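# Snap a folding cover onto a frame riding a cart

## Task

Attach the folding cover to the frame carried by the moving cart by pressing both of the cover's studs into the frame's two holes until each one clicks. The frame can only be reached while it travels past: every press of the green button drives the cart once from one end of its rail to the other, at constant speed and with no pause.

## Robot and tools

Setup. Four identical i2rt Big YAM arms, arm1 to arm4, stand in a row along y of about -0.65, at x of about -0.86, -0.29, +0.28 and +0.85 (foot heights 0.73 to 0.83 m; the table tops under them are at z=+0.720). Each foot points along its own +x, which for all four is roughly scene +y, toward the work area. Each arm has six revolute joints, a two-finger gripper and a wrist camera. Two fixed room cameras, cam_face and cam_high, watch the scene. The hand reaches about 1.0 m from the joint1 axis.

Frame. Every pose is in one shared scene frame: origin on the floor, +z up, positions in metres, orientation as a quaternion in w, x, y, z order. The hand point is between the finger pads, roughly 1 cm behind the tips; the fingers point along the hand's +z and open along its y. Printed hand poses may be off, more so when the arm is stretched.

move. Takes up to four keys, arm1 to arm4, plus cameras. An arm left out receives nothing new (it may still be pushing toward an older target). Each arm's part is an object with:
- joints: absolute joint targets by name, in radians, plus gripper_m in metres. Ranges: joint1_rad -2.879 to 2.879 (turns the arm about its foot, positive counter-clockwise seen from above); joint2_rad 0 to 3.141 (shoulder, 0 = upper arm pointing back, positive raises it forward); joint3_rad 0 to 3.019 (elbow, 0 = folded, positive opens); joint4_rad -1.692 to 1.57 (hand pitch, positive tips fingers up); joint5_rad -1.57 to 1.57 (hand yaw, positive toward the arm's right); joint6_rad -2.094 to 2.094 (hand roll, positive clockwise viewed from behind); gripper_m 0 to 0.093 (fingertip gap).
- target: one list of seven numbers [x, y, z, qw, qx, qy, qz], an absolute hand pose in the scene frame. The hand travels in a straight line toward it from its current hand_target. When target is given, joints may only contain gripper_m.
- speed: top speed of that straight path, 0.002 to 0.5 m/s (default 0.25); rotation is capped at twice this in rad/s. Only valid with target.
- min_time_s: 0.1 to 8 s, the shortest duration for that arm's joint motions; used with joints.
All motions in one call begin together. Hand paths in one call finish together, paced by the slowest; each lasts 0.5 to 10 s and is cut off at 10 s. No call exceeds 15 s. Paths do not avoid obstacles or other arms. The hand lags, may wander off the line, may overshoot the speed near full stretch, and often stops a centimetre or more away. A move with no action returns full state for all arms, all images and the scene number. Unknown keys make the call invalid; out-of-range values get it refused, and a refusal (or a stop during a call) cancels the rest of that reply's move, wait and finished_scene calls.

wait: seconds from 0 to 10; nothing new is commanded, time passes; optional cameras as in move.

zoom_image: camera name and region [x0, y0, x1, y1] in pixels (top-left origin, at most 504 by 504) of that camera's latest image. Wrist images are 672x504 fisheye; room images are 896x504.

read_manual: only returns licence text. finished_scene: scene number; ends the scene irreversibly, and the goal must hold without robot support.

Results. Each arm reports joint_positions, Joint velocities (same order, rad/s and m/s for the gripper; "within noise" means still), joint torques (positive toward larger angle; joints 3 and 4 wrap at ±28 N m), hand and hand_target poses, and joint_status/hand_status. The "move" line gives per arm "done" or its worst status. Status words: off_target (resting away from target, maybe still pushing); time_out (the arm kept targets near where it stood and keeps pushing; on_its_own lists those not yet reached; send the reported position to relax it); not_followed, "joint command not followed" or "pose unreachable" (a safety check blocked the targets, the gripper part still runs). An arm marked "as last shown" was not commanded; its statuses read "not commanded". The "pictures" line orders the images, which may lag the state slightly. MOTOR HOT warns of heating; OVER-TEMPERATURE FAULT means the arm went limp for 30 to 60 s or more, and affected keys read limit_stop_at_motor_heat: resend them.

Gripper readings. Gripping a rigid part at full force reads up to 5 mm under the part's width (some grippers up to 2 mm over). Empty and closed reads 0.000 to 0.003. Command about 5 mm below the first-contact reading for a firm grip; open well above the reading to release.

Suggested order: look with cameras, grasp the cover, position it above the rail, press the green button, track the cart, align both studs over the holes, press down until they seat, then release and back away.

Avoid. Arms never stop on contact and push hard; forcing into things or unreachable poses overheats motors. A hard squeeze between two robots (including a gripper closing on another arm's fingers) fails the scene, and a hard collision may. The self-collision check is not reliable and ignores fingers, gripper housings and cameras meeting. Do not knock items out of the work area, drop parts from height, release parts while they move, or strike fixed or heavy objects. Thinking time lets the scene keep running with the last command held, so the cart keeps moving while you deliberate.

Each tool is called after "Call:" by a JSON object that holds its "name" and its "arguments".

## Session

Call:
{"name": "move", "arguments": {}}

Scene clock: 0.00 s.
Joint torques (N m): no reading
Heat: arm1: hottest joint3_rad 46 °C; arm2: hottest joint3_rad 49 °C; arm3: hottest joint3_rad 42 °C; arm4: hottest joint3_rad 42 °C.
Joint velocities: within noise
arm1.joint_positions: joint1_rad=-0.099 joint2_rad=+0.588 joint3_rad=+1.452 joint4_rad=-1.536 joint5_rad=+0.158 joint6_rad=+0.237 gripper_m=+0.09396
arm1.joint_status: not commanded
arm1.hand: x=-0.8246 y=-0.4715 z=+1.3272 quat_wxyz=(-0.338, +0.503, -0.745, -0.278) (m; scene frame)
arm1.hand_target: x=-0.8250 y=-0.4739 z=+1.3375 quat_wxyz=(-0.345, +0.499, -0.741, -0.287) (m; scene frame)
arm1.hand_status: not commanded
arm2.joint_positions: joint1_rad=+0.468 joint2_rad=+0.636 joint3_rad=+1.398 joint4_rad=-1.172 joint5_rad=+0.114 joint6_rad=-0.428 gripper_m=+0.09396
arm2.joint_status: not commanded
arm2.hand: x=-0.3801 y=-0.4005 z=+1.3068 quat_wxyz=(-0.408, +0.777, -0.312, -0.364) (m; scene frame)
arm2.hand_target: x=-0.3785 y=-0.4031 z=+1.3203 quat_wxyz=(-0.416, +0.769, -0.310, -0.374) (m; scene frame)
arm2.hand_status: not commanded
arm3.joint_positions: joint1_rad=+0.391 joint2_rad=+0.640 joint3_rad=+1.456 joint4_rad=-1.454 joint5_rad=-0.132 joint6_rad=-0.201 gripper_m=+0.09396
arm3.joint_status: not commanded
arm3.hand: x=+0.1645 y=-0.4626 z=+1.3616 quat_wxyz=(-0.238, +0.808, -0.382, -0.380) (m; scene frame)
arm3.hand_target: x=+0.1653 y=-0.4647 z=+1.3717 quat_wxyz=(-0.245, +0.803, -0.379, -0.389) (m; scene frame)
arm3.hand_status: not commanded
arm4.joint_positions: joint1_rad=+0.279 joint2_rad=+0.613 joint3_rad=+1.369 joint4_rad=-1.405 joint5_rad=-0.182 joint6_rad=-0.367 gripper_m=+0.09396
arm4.joint_status: not commanded
arm4.hand: x=+0.7698 y=-0.4326 z=+1.3402 quat_wxyz=(-0.279, +0.809, -0.383, -0.348) (m; scene frame)
arm4.hand_target: x=+0.7701 y=-0.4341 z=+1.3531 quat_wxyz=(-0.290, +0.804, -0.378, -0.356) (m; scene frame)
arm4.hand_status: not commanded
pictures: arm1_cam_wrist, arm2_cam_wrist, arm3_cam_wrist, arm4_cam_wrist, cam_face, cam_high

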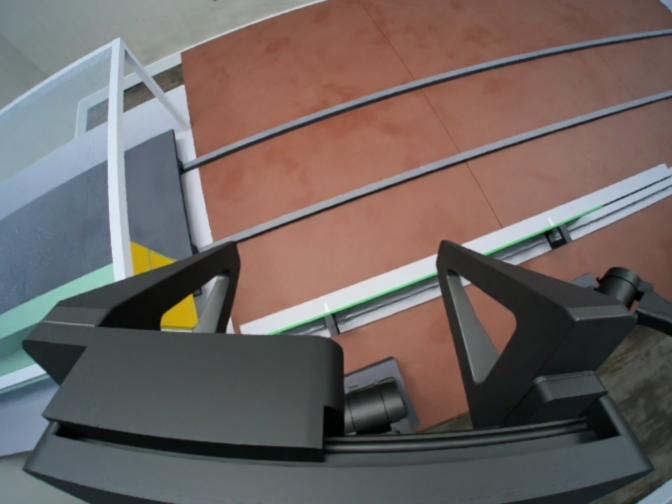

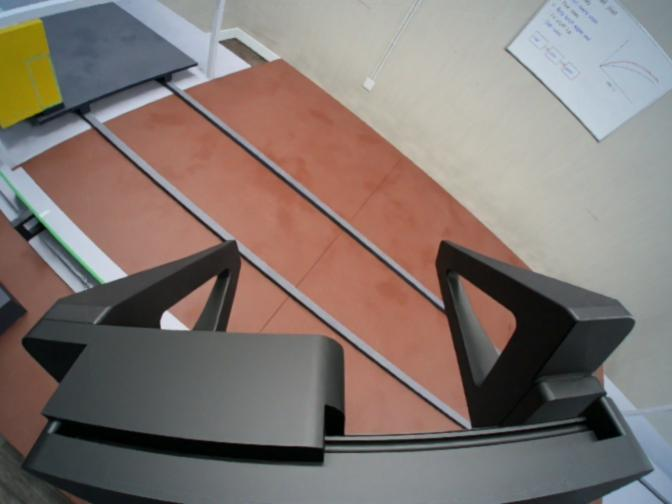

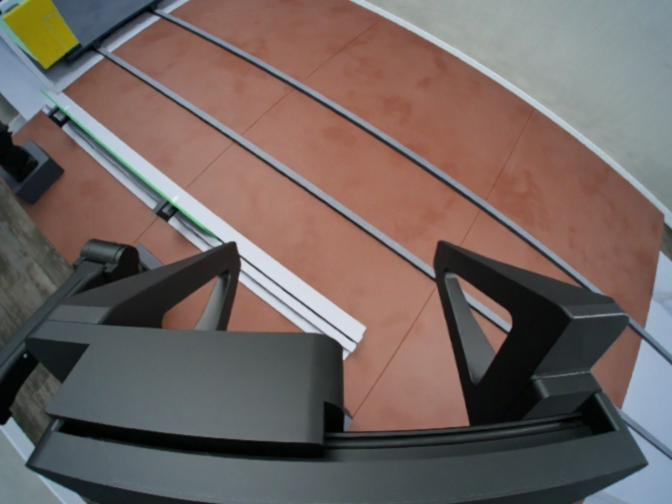

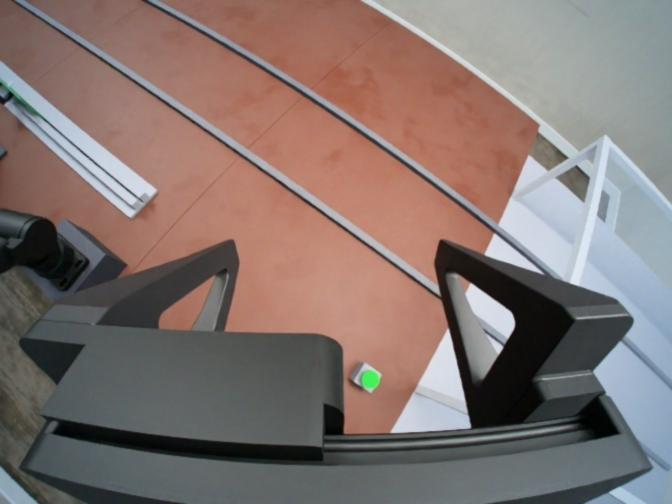

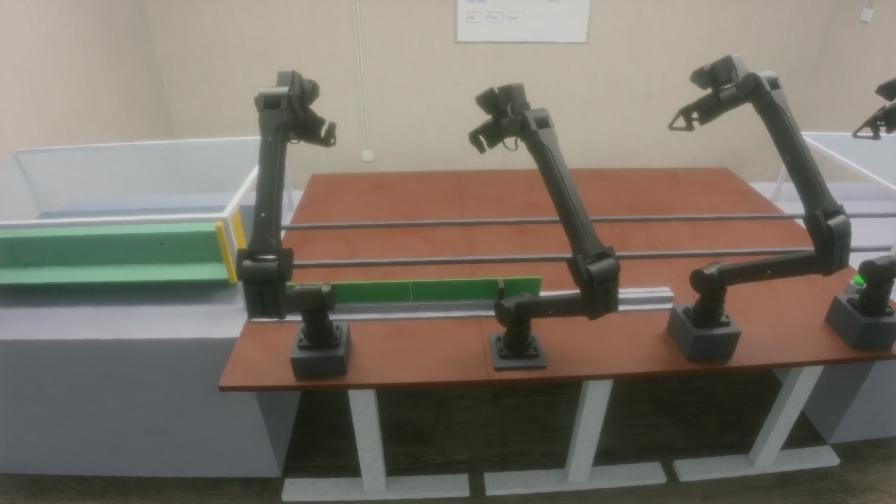

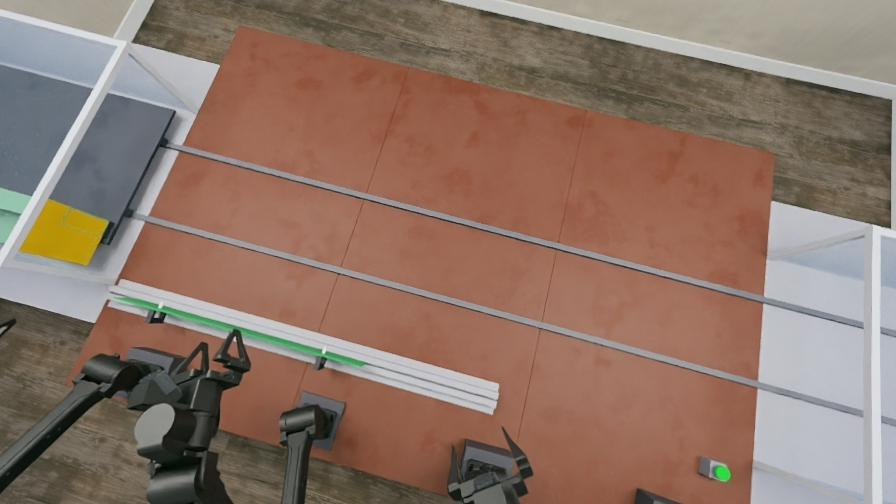

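Call:
{"name": "move", "arguments": {"arm1": {"target":[-0.80,-0.43,0.93,-0.183,0.683,-0.683,-0.183],"speed":0.25,"joints":{"gripper_m":0.05}}, "arm2": {"target":[-0.24,-0.43,0.93,-0.183,0.683,-0.683,-0.183],"speed":0.25,"joints":{"gripper_m":0.05}}, "arm4": {"target":[0.98,-0.48,0.93,-0.2126,0.6743,-0.6743,-0.2126],"speed":0.25,"joints":{"gripper_m":0.0}}, "cameras": ["arm1_cam_wrist","arm2_cam_wrist","arm4_cam_wrist","cam_face"]}}

Scene clock: 20.40 s.
Joint torques (N m): arm1=[-1.9 -1.03 10.43 1.81 -0.4 -0.11] | arm2=[-1.38 0.32 8.21 2.3 -0.33 -0.13] | arm3=[-1.67 1.32 9.84 1.96 -0.21 0.05] | arm4=[-1.2 1.38 9.47 1.32 -0.24 0]
Heat: arm1: hottest joint3_rad 48 °C; arm2: hottest joint3_rad 50 °C; arm3: hottest joint3_rad 43 °C; arm4: hottest joint3_rad 44 °C.
move: arm1 done; arm2 done; arm4 done
Joint velocities: within noise
arm1.joint_positions: joint1_rad=-0.433 joint2_rad=+0.551 joint3_rad=+0.472 joint4_rad=-1.005 joint5_rad=-0.210 joint6_rad=-0.352 gripper_m=+0.05009
arm1.joint_status: all done
arm1.hand: x=-0.8029 y=-0.4317 z=+0.9332 quat_wxyz=(-0.182, +0.682, -0.685, -0.181) (m; scene frame)
arm1.hand_target: x=-0.8014 y=-0.4307 z=+0.9298 quat_wxyz=(-0.183, +0.685, -0.682, -0.181) (m; scene frame)
arm1.hand_status: done (0.005 m and 0.3 deg from the pose sent, 0.400 m and 30.2 deg at the start)
arm2.joint_positions: joint1_rad=-0.322 joint2_rad=+0.482 joint3_rad=+0.603 joint4_rad=-1.199 joint5_rad=-0.152 joint6_rad=-0.276 gripper_m=+0.05009
arm2.joint_status: all done
arm2.hand: x=-0.2427 y=-0.4363 z=+0.9256 quat_wxyz=(-0.173, +0.680, -0.690, -0.179) (m; scene frame)
arm2.hand_target: x=-0.2399 y=-0.4307 z=+0.9301 quat_wxyz=(-0.182, +0.680, -0.686, -0.183) (m; scene frame)
arm2.hand_status: done (0.008 m and 1.6 deg from the pose sent, 0.403 m and 55.5 deg at the start)
arm3: as last shown
arm4.joint_positions: joint1_rad=-1.045 joint2_rad=+0.582 joint3_rad=+0.382 joint4_rad=-1.072 joint5_rad=-0.549 joint6_rad=-0.992 gripper_m=+0.00046
arm4.joint_status: all done
arm4.hand: x=+0.9750 y=-0.4835 z=+0.9315 quat_wxyz=(-0.207, +0.669, -0.680, -0.217) (m; scene frame)
arm4.hand_target: x=+0.9774 y=-0.4812 z=+0.9304 quat_wxyz=(-0.209, +0.672, -0.677, -0.215) (m; scene frame)
arm4.hand_status: done (0.006 m and 1.3 deg from the pose sent, 0.463 m and 40.9 deg at the start)
pictures: arm1_cam_wrist, arm2_cam_wrist, arm4_cam_wrist, cam_face

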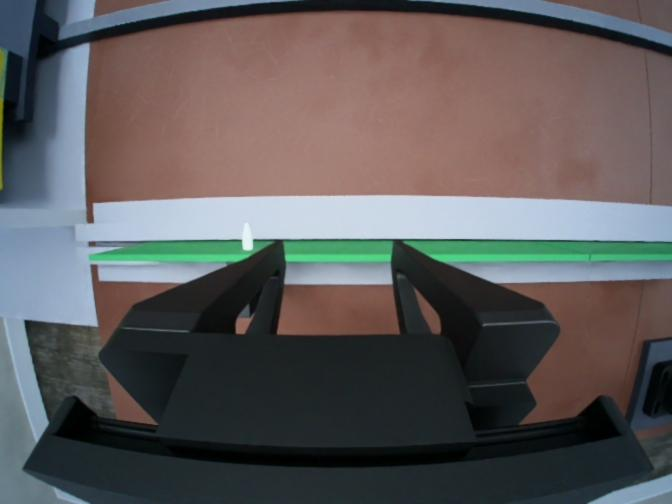

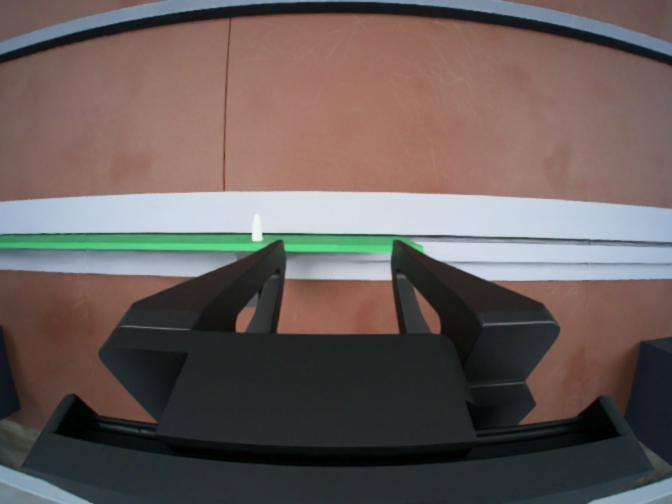

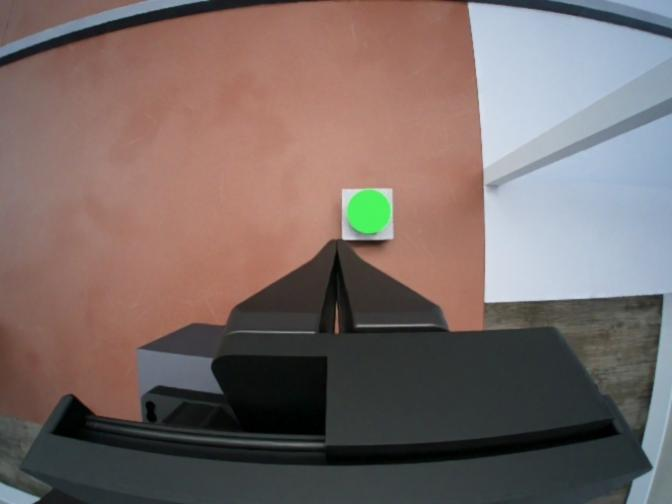

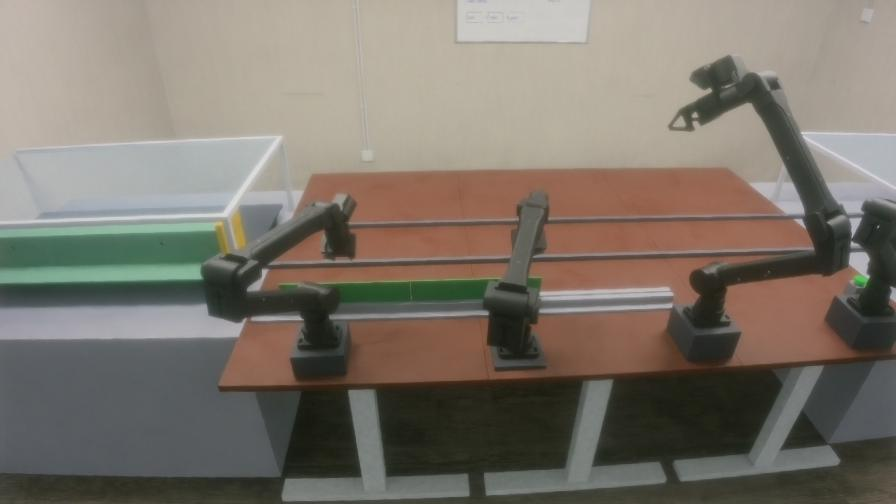

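Call:
{"name": "move", "arguments": {"arm1": {"target":[-0.882,-0.435,0.89,-0.183,0.683,-0.683,-0.183],"speed":0.2}, "arm2": {"target":[-0.312,-0.43,0.89,-0.183,0.683,-0.683,-0.183],"speed":0.2}, "arm4": {"target":[1.003,-0.448,0.825,-0.2126,0.6743,-0.6743,-0.2126],"speed":0.15}, "cameras": ["arm1_cam_wrist","arm2_cam_wrist","arm4_cam_wrist"]}}

Scene clock: 29.57 s.
Joint torques (N m): arm1=[-0.85 -0.62 10.62 2.03 0.11 0.08] | arm2=[-0.32 0.79 8.16 2.36 0.06 0.04] | arm3=[-1.67 1.2 9.81 1.98 -0.2 0.06] | arm4=[-0.73 -1.32 7.08 1.62 -0.21 0.16]
Heat: arm1: hottest joint3_rad 48 °C; arm2: hottest joint3_rad 51 °C; arm3: hottest joint3_rad 44 °C; arm4: hottest joint3_rad 44 °C.
move: arm1 done; arm2 done; arm4 done
Joint velocities: within noise
arm1.joint_positions: joint1_rad=+0.099 joint2_rad=+0.482 joint3_rad=+0.350 joint4_rad=-0.910 joint5_rad=+0.052 joint6_rad=+0.103 gripper_m=+0.05009
arm1.joint_status: not commanded
arm1.hand: x=-0.8787 y=-0.4358 z=+0.8941 quat_wxyz=(-0.184, +0.685, -0.681, -0.182) (m; scene frame)
arm1.hand_target: x=-0.8802 y=-0.4353 z=+0.8900 quat_wxyz=(-0.183, +0.683, -0.683, -0.183) (m; scene frame)
arm1.hand_status: done (0.005 m and 0.4 deg from the pose sent, 0.090 m and 0.3 deg at the start)
arm2.joint_positions: joint1_rad=+0.193 joint2_rad=+0.446 joint3_rad=+0.490 joint4_rad=-1.106 joint5_rad=+0.108 joint6_rad=+0.152 gripper_m=+0.05009
arm2.joint_status: not commanded
arm2.hand: x=-0.3081 y=-0.4358 z=+0.8870 quat_wxyz=(-0.179, +0.686, -0.682, -0.176) (m; scene frame)
arm2.hand_target: x=-0.3104 y=-0.4303 z=+0.8905 quat_wxyz=(-0.183, +0.683, -0.682, -0.183) (m; scene frame)
arm2.hand_status: done (0.008 m and 1.0 deg from the pose sent, 0.078 m and 1.6 deg at the start)
arm3: as last shown
arm4.joint_positions: joint1_rad=-0.942 joint2_rad=+1.049 joint3_rad=+0.224 joint4_rad=-0.396 joint5_rad=-0.511 joint6_rad=-0.904 gripper_m=+0.00046
arm4.joint_status: not commanded
arm4.hand: x=+1.0001 y=-0.4524 z=+0.8245 quat_wxyz=(-0.207, +0.677, -0.673, -0.213) (m; scene frame)
arm4.hand_target: x=+1.0022 y=-0.4495 z=+0.8241 quat_wxyz=(-0.209, +0.676, -0.674, -0.212) (m; scene frame)
arm4.hand_status: done (0.005 m and 0.7 deg from the pose sent, 0.116 m and 1.3 deg at the start)
pictures: arm1_cam_wrist, arm2_cam_wrist, arm4_cam_wrist

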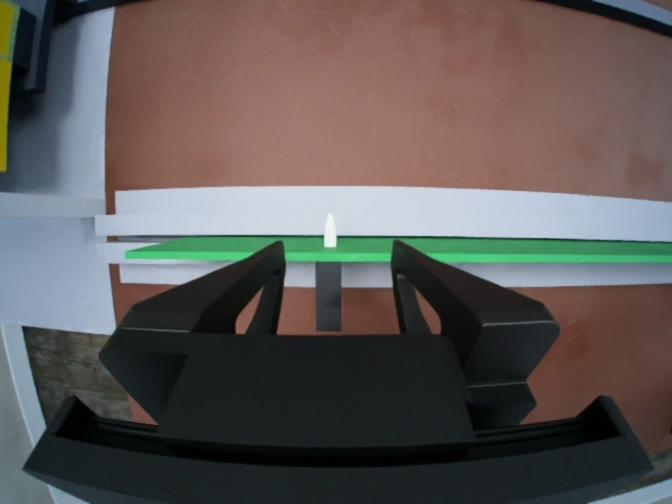

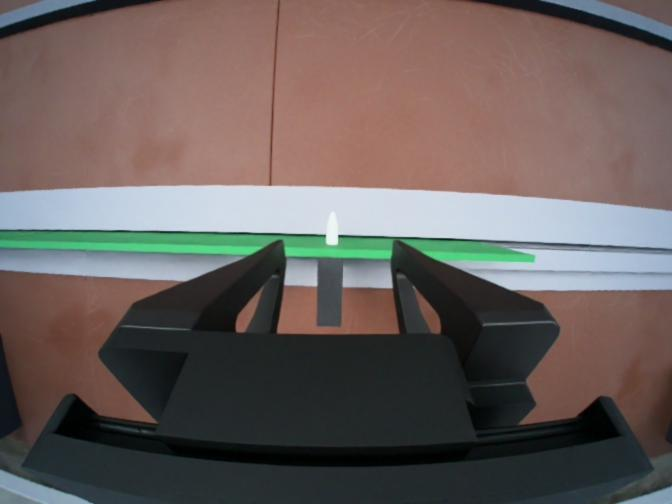

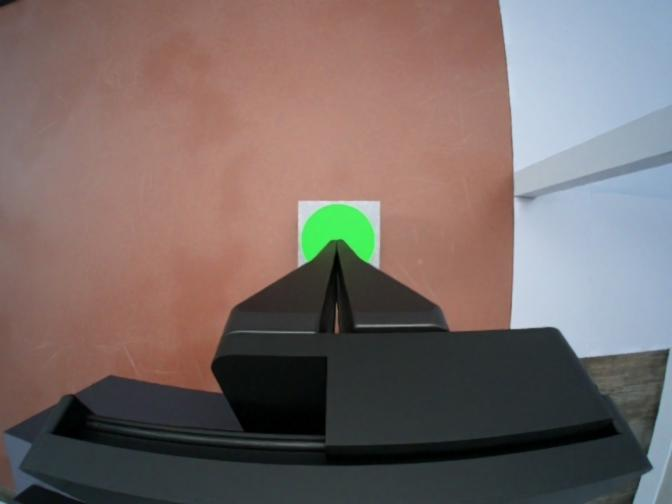

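Call:
{"name": "move", "arguments": {"arm1": {"target":[-0.888,-0.398,0.836,-0.183,0.683,-0.683,-0.183],"speed":0.12}, "arm2": {"target":[-0.319,-0.392,0.828,-0.183,0.683,-0.683,-0.183],"speed":0.12}, "cameras": ["arm1_cam_wrist","arm2_cam_wrist"]}}

Scene clock: 37.53 s.
Joint torques (N m): arm1=[-0.21 -2.37 9.43 1.5 0.15 0.1] | arm2=[-0.44 -0.97 7.88 2.37 0.03 0.07] | arm3=[-1.55 1.38 9.85 1.92 -0.21 0.06] | arm4=[-0.67 -1.26 7.08 1.51 -0.22 0.15]
Heat: arm1: hottest joint3_rad 49 °C; arm2: hottest joint3_rad 51 °C; arm3: hottest joint3_rad 44 °C; arm4: hottest joint3_rad 44 °C.
move: arm1 done; arm2 done
Joint velocities: within noise
arm1.joint_positions: joint1_rad=+0.119 joint2_rad=+0.786 joint3_rad=+0.281 joint4_rad=-0.546 joint5_rad=+0.061 joint6_rad=+0.122 gripper_m=+0.05009
arm1.joint_status: not commanded
arm1.hand: x=-0.8862 y=-0.3986 z=+0.8383 quat_wxyz=(-0.181, +0.686, -0.682, -0.180) (m; scene frame)
arm1.hand_target: x=-0.8876 y=-0.3993 z=+0.8349 quat_wxyz=(-0.181, +0.684, -0.684, -0.180) (m; scene frame)
arm1.hand_status: done (0.003 m and 0.6 deg from the pose sent, 0.070 m and 0.4 deg at the start)
arm2.joint_positions: joint1_rad=+0.195 joint2_rad=+0.663 joint3_rad=+0.378 joint4_rad=-0.785 joint5_rad=+0.108 joint6_rad=+0.155 gripper_m=+0.05009
arm2.joint_status: not commanded
arm2.hand: x=-0.3166 y=-0.3984 z=+0.8233 quat_wxyz=(-0.176, +0.687, -0.684, -0.173) (m; scene frame)
arm2.hand_target: x=-0.3187 y=-0.3927 z=+0.8266 quat_wxyz=(-0.181, +0.684, -0.684, -0.181) (m; scene frame)
arm2.hand_status: done (0.008 m and 1.5 deg from the pose sent, 0.074 m and 1.0 deg at the start)
arm3, arm4: as last shown
pictures: arm1_cam_wrist, arm2_cam_wrist

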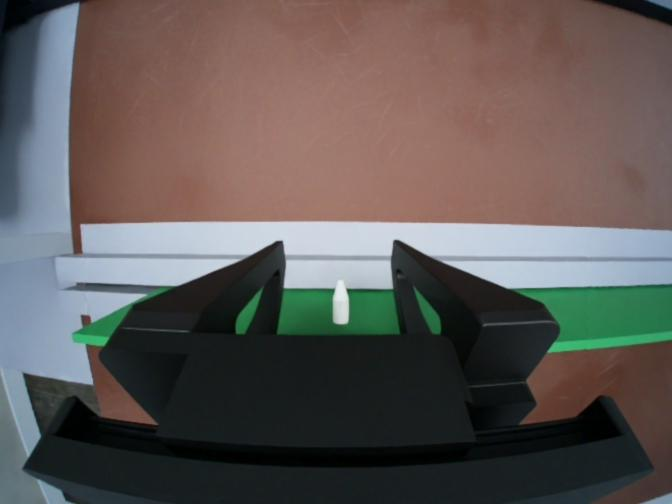

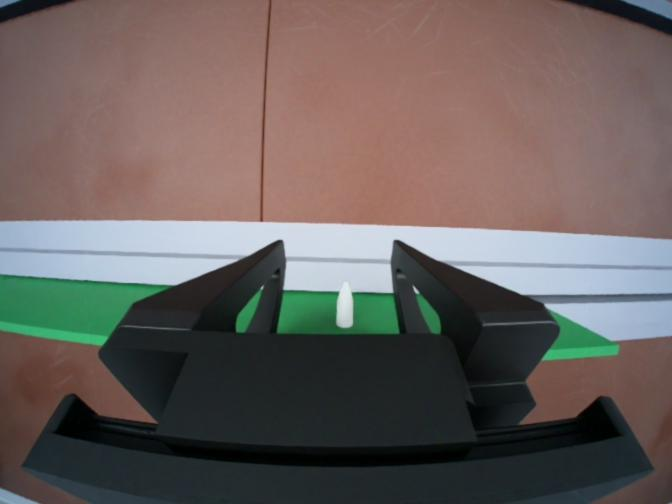

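Call:
{"name": "move", "arguments": {"arm1": {"target":[-0.886,-0.42,0.895,-0.183,0.683,-0.683,-0.183],"speed":0.2}, "arm2": {"target":[-0.317,-0.42,0.895,-0.183,0.683,-0.683,-0.183],"speed":0.2}}}

Call:
{"name": "move", "arguments": {"arm1": {"target":[-0.886,-0.476,0.885,-0.183,0.683,-0.683,-0.183],"speed":0.2}, "arm2": {"target":[-0.3145,-0.471,0.885,-0.183,0.683,-0.683,-0.183],"speed":0.2}, "cameras": ["arm1_cam_wrist","arm2_cam_wrist"]}}

Scene clock: 58.23 s.
Joint torques (N m): arm1=[-0.79 -2.26 16.2 0.8 0.14 0.12] | arm2=[-0.21 -0.97 12.04 0.88 0.08 0.09] | arm3=[-1.49 1.26 9.85 1.99 -0.21 0.05] | arm4=[-0.73 -1.26 7.08 1.5 -0.22 0.15]
Heat: arm1: hottest joint3_rad 49 °C; arm2: hottest joint3_rad 51 °C; arm3: hottest joint3_rad 45 °C; arm4: hottest joint3_rad 44 °C.
move: arm1 off_target; arm2 off_target
Joint velocities: within noise
arm1.joint_positions: joint1_rad=+0.122 joint2_rad=+0.568 joint3_rad=+0.303 joint4_rad=-0.836 joint5_rad=+0.064 joint6_rad=+0.128 gripper_m=+0.05009
arm1.joint_status: not commanded
arm1.hand: x=-0.8811 y=-0.4379 z=+0.8623 quat_wxyz=(-0.167, +0.689, -0.687, -0.160) (m; scene frame)
arm1.hand_target: x=-0.8857 y=-0.4194 z=+0.8954 quat_wxyz=(-0.185, +0.682, -0.683, -0.186) (m; scene frame)
arm1.hand_status: off_target (0.038 m and 3.3 deg from the pose sent, 0.061 m and 0.6 deg at the start)
arm2.joint_positions: joint1_rad=+0.226 joint2_rad=+0.507 joint3_rad=+0.461 joint4_rad=-1.049 joint5_rad=+0.123 joint6_rad=+0.181 gripper_m=+0.05009
arm2.joint_status: not commanded
arm2.hand: x=-0.3140 y=-0.4296 z=+0.8676 quat_wxyz=(-0.171, +0.689, -0.685, -0.164) (m; scene frame)
arm2.hand_target: x=-0.3172 y=-0.4200 z=+0.8955 quat_wxyz=(-0.184, +0.683, -0.682, -0.186) (m; scene frame)
arm2.hand_status: off_target (0.029 m and 2.7 deg from the pose sent, 0.075 m and 1.5 deg at the start)
arm3, arm4: as last shown
pictures: none

Scene clock: 59.63 s.
Joint torques (N m): arm1=[-0.15 -0.56 10.88 1.09 0.21 0.12] | arm2=[-0.38 0.62 8.06 0.94 0.11 0.11] | arm3=[-1.67 1.44 9.85 1.89 -0.21 0.04] | arm4=[-0.79 -1.08 7.08 1.47 -0.23 0.15]
Heat: arm1: hottest joint3_rad 49 °C; arm2: hottest joint3_rad 52 °C; arm3: hottest joint3_rad 45 °C; arm4: hottest joint3_rad 44 °C.
move: arm1 done; arm2 done
Joint velocities: within noise
arm1.joint_positions: joint1_rad=+0.214 joint2_rad=+0.294 joint3_rad=+0.303 joint4_rad=-1.054 joint5_rad=+0.109 joint6_rad=+0.202 gripper_m=+0.05009
arm1.joint_status: not commanded
arm1.hand: x=-0.8858 y=-0.4726 z=+0.8871 quat_wxyz=(-0.185, +0.685, -0.680, -0.184) (m; scene frame)
arm1.hand_target: x=-0.8862 y=-0.4753 z=+0.8847 quat_wxyz=(-0.183, +0.684, -0.682, -0.183) (m; scene frame)
arm1.hand_status: done (0.004 m and 0.6 deg from the pose sent, 0.045 m and 3.3 deg at the start)
arm2.joint_positions: joint1_rad=+0.322 joint2_rad=+0.306 joint3_rad=+0.454 joint4_rad=-1.213 joint5_rad=+0.172 joint6_rad=+0.266 gripper_m=+0.05009
arm2.joint_status: not commanded
arm2.hand: x=-0.3141 y=-0.4686 z=+0.8825 quat_wxyz=(-0.183, +0.685, -0.682, -0.181) (m; scene frame)
arm2.hand_target: x=-0.3145 y=-0.4703 z=+0.8852 quat_wxyz=(-0.184, +0.683, -0.683, -0.183) (m; scene frame)
arm2.hand_status: done (0.004 m and 0.3 deg from the pose sent, 0.045 m and 2.7 deg at the start)
arm3, arm4: as last shown
pictures: arm1_cam_wrist, arm2_cam_wrist

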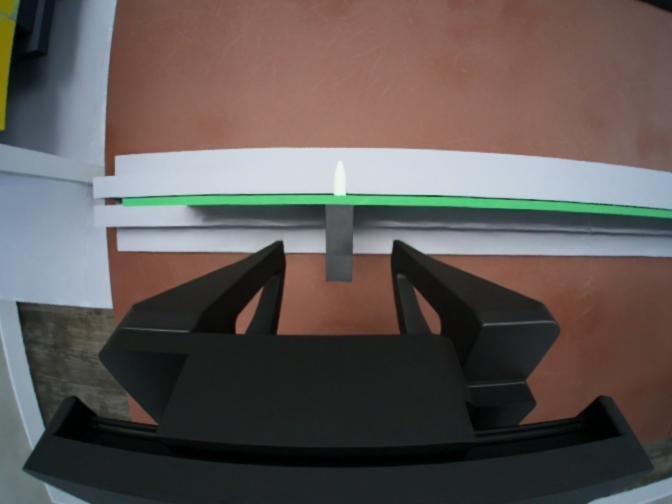

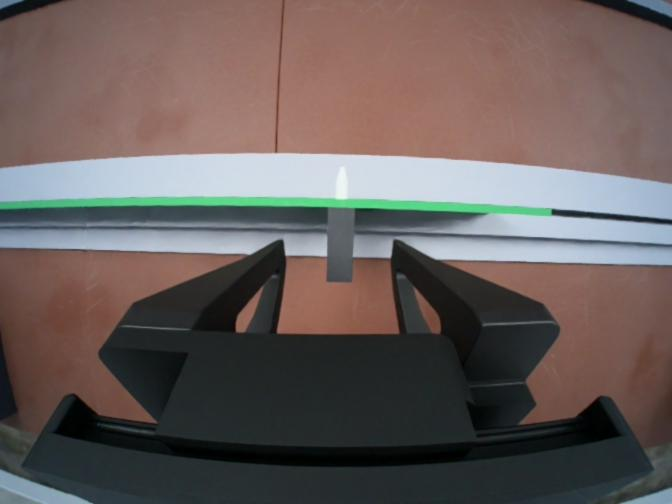

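Call:
{"name": "move", "arguments": {"arm1": {"target":[-0.886,-0.475,0.8255,-0.183,0.683,-0.683,-0.183],"speed":0.15}, "arm2": {"target":[-0.314,-0.472,0.821,-0.183,0.683,-0.683,-0.183],"speed":0.15}, "cameras": ["arm1_cam_wrist","arm2_cam_wrist"]}}

Scene clock: 63.87 s.
Joint torques (N m): arm1=[-0.56 0.56 10.11 1.89 0.23 0.06] | arm2=[-1.08 1.14 8.09 2.17 -0.09 0.01] | arm3=[-1.55 1.38 9.87 1.94 -0.2 0.05] | arm4=[-0.97 -1.03 7.05 1.5 -0.23 0.14]
Heat: arm1: hottest joint3_rad 49 °C; arm2: hottest joint3_rad 52 °C; arm3: hottest joint3_rad 45 °C; arm4: hottest joint3_rad 44 °C.
move: arm1 done; arm2 done
Joint velocities: within noise
arm1.joint_positions: joint1_rad=+0.222 joint2_rad=+0.314 joint3_rad=+0.156 joint4_rad=-0.891 joint5_rad=+0.112 joint6_rad=+0.209 gripper_m=+0.05009
arm1.joint_status: not commanded
arm1.hand: x=-0.8854 y=-0.4752 z=+0.8298 quat_wxyz=(-0.184, +0.685, -0.680, -0.183) (m; scene frame)
arm1.hand_target: x=-0.8861 y=-0.4755 z=+0.8254 quat_wxyz=(-0.183, +0.684, -0.683, -0.183) (m; scene frame)
arm1.hand_status: done (0.004 m and 0.4 deg from the pose sent, 0.062 m and 0.6 deg at the start)
arm2.joint_positions: joint1_rad=+0.322 joint2_rad=+0.265 joint3_rad=+0.283 joint4_rad=-1.109 joint5_rad=+0.172 joint6_rad=+0.267 gripper_m=+0.05009
arm2.joint_status: not commanded
arm2.hand: x=-0.3122 y=-0.4775 z=+0.8156 quat_wxyz=(-0.177, +0.687, -0.684, -0.170) (m; scene frame)
arm2.hand_target: x=-0.3139 y=-0.4723 z=+0.8208 quat_wxyz=(-0.183, +0.683, -0.683, -0.182) (m; scene frame)
arm2.hand_status: done (0.008 m and 1.7 deg from the pose sent, 0.062 m and 0.3 deg at the start)
arm3, arm4: as last shown
pictures: arm1_cam_wrist, arm2_cam_wrist

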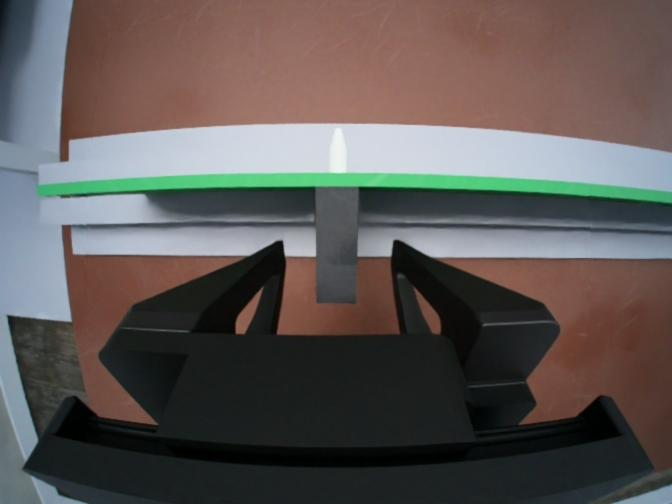

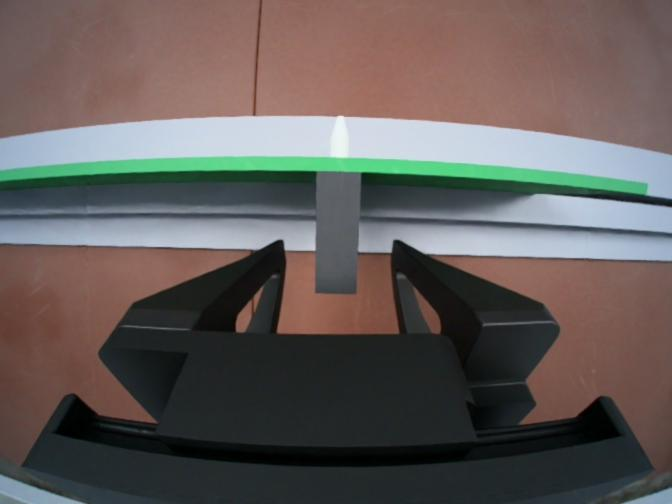

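Call:
{"name": "move", "arguments": {"arm1": {"target":[-0.886,-0.471,0.8235,-0.183,0.683,-0.683,-0.183],"speed":0.1}, "arm2": {"target":[-0.3145,-0.464,0.824,-0.183,0.683,-0.683,-0.183],"speed":0.1}}}

Call:
{"name": "move", "arguments": {"arm1": {"joints":{"gripper_m":0.0}}, "arm2": {"joints":{"gripper_m":0.0}}, "cameras": ["arm1_cam_wrist","arm2_cam_wrist"]}}

Scene clock: 68.63 s.
Joint torques (N m): arm1=[-0.73 0.73 10 1.78 -0.01 0.07] | arm2=[-1.38 2.02 9.05 2.52 -0.1 -0.11] | arm3=[-1.67 1.32 9.84 1.96 -0.2 0.05] | arm4=[-0.79 -1.14 7.06 1.44 -0.21 0.14]
Heat: arm1: hottest joint3_rad 49 °C; arm2: hottest joint3_rad 52 °C; arm3: hottest joint3_rad 46 °C; arm4: hottest joint3_rad 44 °C.
move: arm1 done; arm2 off_target
Joint velocities: within noise
arm1.joint_positions: joint1_rad=+0.222 joint2_rad=+0.349 joint3_rad=+0.156 joint4_rad=-0.855 joint5_rad=+0.112 joint6_rad=+0.209 gripper_m=+0.05009
arm1.joint_status: not commanded
arm1.hand: x=-0.8865 y=-0.4707 z=+0.8285 quat_wxyz=(-0.184, +0.685, -0.680, -0.184) (m; scene frame)
arm1.hand_target: x=-0.8859 y=-0.4714 z=+0.8236 quat_wxyz=(-0.183, +0.683, -0.683, -0.183) (m; scene frame)
arm1.hand_status: done (0.005 m and 0.5 deg from the pose sent, 0.008 m and 0.4 deg at the start)
arm2.joint_positions: joint1_rad=+0.318 joint2_rad=+0.289 joint3_rad=+0.283 joint4_rad=-1.077 joint5_rad=+0.164 joint6_rad=+0.267 gripper_m=+0.05009
arm2.joint_status: not commanded
arm2.hand: x=-0.3145 y=-0.4721 z=+0.8154 quat_wxyz=(-0.176, +0.686, -0.684, -0.174) (m; scene frame)
arm2.hand_target: x=-0.3157 y=-0.4647 z=+0.8243 quat_wxyz=(-0.182, +0.683, -0.682, -0.184) (m; scene frame)
arm2.hand_status: off_target (0.012 m and 1.3 deg from the pose sent, 0.016 m and 1.7 deg at the start)
arm3, arm4: as last shown
pictures: none

Scene clock: 69.27 s.
Joint torques (N m): arm1=[-0.97 0.56 9.99 2.1 0 -0.02] | arm2=[-1.38 2.02 9.06 2.3 -0.15 -0.13] | arm3=[-1.67 1.32 9.85 1.95 -0.21 0.05] | arm4=[-0.73 -1.14 7.08 1.48 -0.21 0.14]
Heat: arm1: hottest joint3_rad 49 °C; arm2: hottest joint3_rad 52 °C; arm3: hottest joint3_rad 46 °C; arm4: hottest joint3_rad 44 °C.
move: arm1 off_target; arm2 off_target
Joint velocities: within noise
arm1.joint_positions: joint1_rad=+0.222 joint2_rad=+0.349 joint3_rad=+0.156 joint4_rad=-0.855 joint5_rad=+0.115 joint6_rad=+0.211 gripper_m=+0.01530
arm1.joint_status: gripper_m off_target (ended at +0.01532, target +0.00000)
arm1.hand: x=-0.8860 y=-0.4706 z=+0.8286 quat_wxyz=(-0.185, +0.684, -0.681, -0.183) (m; scene frame)
arm1.hand_target: x=-0.8854 y=-0.4713 z=+0.8237 quat_wxyz=(-0.184, +0.682, -0.684, -0.182) (m; scene frame)
arm1.hand_status: not commanded
arm2.joint_positions: joint1_rad=+0.310 joint2_rad=+0.289 joint3_rad=+0.283 joint4_rad=-1.077 joint5_rad=+0.166 joint6_rad=+0.270 gripper_m=+0.01533
arm2.joint_status: gripper_m off_target (ended at +0.01536, target +0.00000)
arm2.hand: x=-0.3129 y=-0.4719 z=+0.8154 quat_wxyz=(-0.177, +0.682, -0.688, -0.174) (m; scene frame)
arm2.hand_target: x=-0.3147 y=-0.4646 z=+0.8243 quat_wxyz=(-0.183, +0.682, -0.684, -0.184) (m; scene frame)
arm2.hand_status: not commanded
arm3.joint_positions: joint1_rad=+0.391 joint2_rad=+0.640 joint3_rad=+1.456 joint4_rad=-1.454 joint5_rad=-0.132 joint6_rad=-0.201 gripper_m=+0.09396
arm3.joint_status: not commanded
arm3.hand: x=+0.1645 y=-0.4626 z=+1.3616 quat_wxyz=(-0.238, +0.808, -0.382, -0.380) (m; scene frame)
arm3.hand_target: x=+0.1653 y=-0.4647 z=+1.3717 quat_wxyz=(-0.245, +0.803, -0.379, -0.389) (m; scene frame)
arm3.hand_status: not commanded
arm4: as last shown
pictures: arm1_cam_wrist, arm2_cam_wrist

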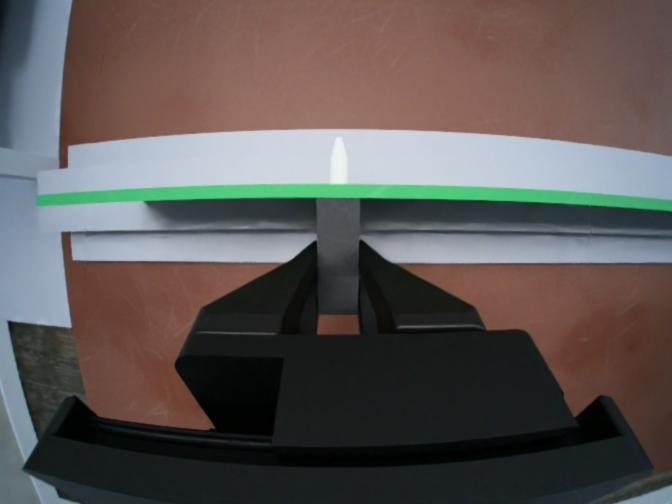

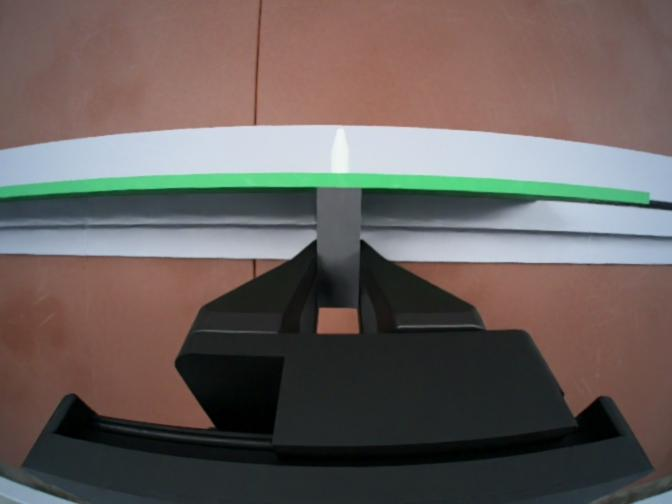

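Call:
{"name": "move", "arguments": {"arm4": {"target":[1.001,-0.448,0.755,-0.2126,0.6743,-0.6743,-0.2126],"speed":0.12}}}

Call:
{"name": "move", "arguments": {"arm4": {"target":[1.0,-0.47,0.88,-0.2126,0.6743,-0.6743,-0.2126],"speed":0.2}, "cameras": ["cam_high"]}}

Call:
{"name": "wait", "arguments": {"seconds": 4, "cameras": ["cam_high"]}}

Scene clock: 78.13 s.
Joint torques (N m): arm1=[-1.03 0.56 10.21 1.8 -0.06 -0.05] | arm2=[-1.38 2.02 9.05 2.3 -0.15 -0.13] | arm3=[-1.61 1.44 9.87 1.94 -0.21 0.04] | arm4=[-0.56 4.48 3.74 1.17 2.67 0.07]
Heat: arm1: hottest joint3_rad 49 °C; arm2: hottest joint3_rad 52 °C; arm3: hottest joint3_rad 46 °C; arm4: hottest joint3_rad 44 °C.
move: arm4 off_target
Joint velocities: within noise
arm1, arm2, arm3: as last shown
arm4.joint_positions: joint1_rad=-0.943 joint2_rad=+1.279 joint3_rad=+0.162 joint4_rad=+0.029 joint5_rad=-0.597 joint6_rad=-0.887 gripper_m=+0.00046
arm4.joint_status: not commanded
arm4.hand: x=+1.0084 y=-0.4326 z=+0.8005 quat_wxyz=(-0.270, +0.674, -0.644, -0.241) (m; scene frame)
arm4.hand_target: x=+0.9966 y=-0.4519 z=+0.7690 quat_wxyz=(-0.216, +0.675, -0.672, -0.216) (m; scene frame)
arm4.hand_status: off_target (0.049 m and 8.2 deg from the pose sent, 0.070 m and 0.7 deg at the start)
pictures: none

Scene clock: 80.00 s.
Joint torques (N m): arm1=[-1.26 0.91 10.09 1.98 0.05 0] | arm2=[-1.32 2.02 9.05 2.3 -0.15 -0.14] | arm3=[-1.55 1.14 9.87 1.95 -0.19 0.05] | arm4=[-2.96 -2.14 12.7 0.27 -0.55 -0.13]
Heat: arm1: hottest joint3_rad 49 °C; arm2: hottest joint3_rad 52 °C; arm3: hottest joint3_rad 46 °C; arm4: hottest joint3_rad 44 °C.
move: arm4 off_target
Joint velocities: within noise
arm1, arm2, arm3: as last shown
arm4.joint_positions: joint1_rad=-1.012 joint2_rad=+0.825 joint3_rad=+0.249 joint4_rad=-0.736 joint5_rad=-0.528 joint6_rad=-0.975 gripper_m=+0.00045
arm4.joint_status: not commanded
arm4.hand: x=+0.9803 y=-0.4783 z=+0.8543 quat_wxyz=(-0.181, +0.672, -0.684, -0.218) (m; scene frame)
arm4.hand_target: x=+0.9981 y=-0.4695 z=+0.8761 quat_wxyz=(-0.207, +0.676, -0.675, -0.211) (m; scene frame)
arm4.hand_status: off_target (0.033 m and 3.8 deg from the pose sent, 0.088 m and 8.2 deg at the start)
pictures: cam_high

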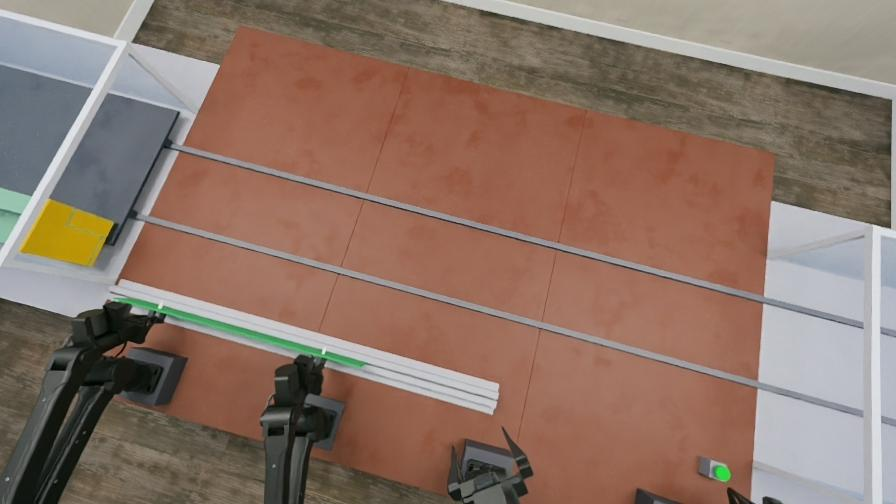

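Scene clock: 84.00 s.
Joint torques (N m): arm1=[-1.14 0.67 10 1.98 0.02 0.06] | arm2=[-1.38 2.02 9.06 2.32 -0.15 -0.13] | arm3=[-1.49 1.32 9.84 1.95 -0.2 0.06] | arm4=[-2.2 -1.55 12.7 0.21 -0.57 -0.11]
Heat: arm1: hottest joint3_rad 50 °C; arm2: hottest joint3_rad 52 °C; arm3: hottest joint3_rad 46 °C; arm4: hottest joint3_rad 44 °C.
Joint velocities: within noise
arm1.joint_positions: joint1_rad=+0.222 joint2_rad=+0.349 joint3_rad=+0.156 joint4_rad=-0.855 joint5_rad=+0.115 joint6_rad=+0.211 gripper_m=+0.01530
arm1.joint_status: not commanded
arm1.hand: x=-0.8860 y=-0.4706 z=+0.8286 quat_wxyz=(-0.185, +0.684, -0.681, -0.183) (m; scene frame)
arm1.hand_target: x=-0.8854 y=-0.4713 z=+0.8237 quat_wxyz=(-0.184, +0.682, -0.684, -0.182) (m; scene frame)
arm1.hand_status: not commanded
arm2.joint_positions: joint1_rad=+0.310 joint2_rad=+0.289 joint3_rad=+0.283 joint4_rad=-1.077 joint5_rad=+0.166 joint6_rad=+0.270 gripper_m=+0.01533
arm2.joint_status: not commanded
arm2.hand: x=-0.3129 y=-0.4719 z=+0.8154 quat_wxyz=(-0.177, +0.682, -0.688, -0.174) (m; scene frame)
arm2.hand_target: x=-0.3147 y=-0.4646 z=+0.8243 quat_wxyz=(-0.183, +0.682, -0.684, -0.184) (m; scene frame)
arm2.hand_status: not commanded
arm3.joint_positions: joint1_rad=+0.391 joint2_rad=+0.640 joint3_rad=+1.456 joint4_rad=-1.454 joint5_rad=-0.132 joint6_rad=-0.201 gripper_m=+0.09396
arm3.joint_status: not commanded
arm3.hand: x=+0.1645 y=-0.4626 z=+1.3616 quat_wxyz=(-0.238, +0.808, -0.382, -0.380) (m; scene frame)
arm3.hand_target: x=+0.1653 y=-0.4647 z=+1.3717 quat_wxyz=(-0.245, +0.803, -0.379, -0.389) (m; scene frame)
arm3.hand_status: not commanded
arm4.joint_positions: joint1_rad=-1.012 joint2_rad=+0.823 joint3_rad=+0.249 joint4_rad=-0.736 joint5_rad=-0.528 joint6_rad=-0.976 gripper_m=+0.00045
arm4.joint_status: not commanded
arm4.hand: x=+0.9804 y=-0.4782 z=+0.8545 quat_wxyz=(-0.182, +0.673, -0.683, -0.217) (m; scene frame)
arm4.hand_target: x=+0.9983 y=-0.4693 z=+0.8763 quat_wxyz=(-0.208, +0.677, -0.674, -0.211) (m; scene frame)
arm4.hand_status: off_target (0.033 m and 3.7 deg from the pose sent, 0.088 m and 8.2 deg at the start)
wait: 4.00 s; at rest by 0.27 s
pictures: cam_high

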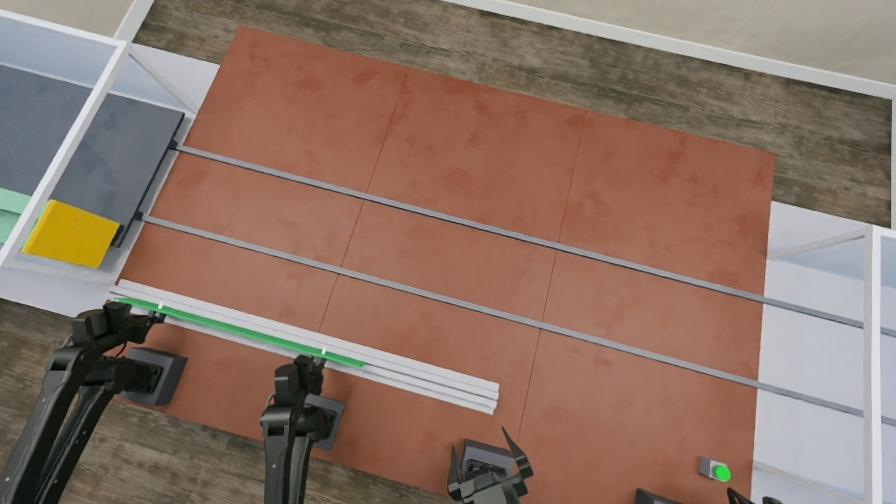

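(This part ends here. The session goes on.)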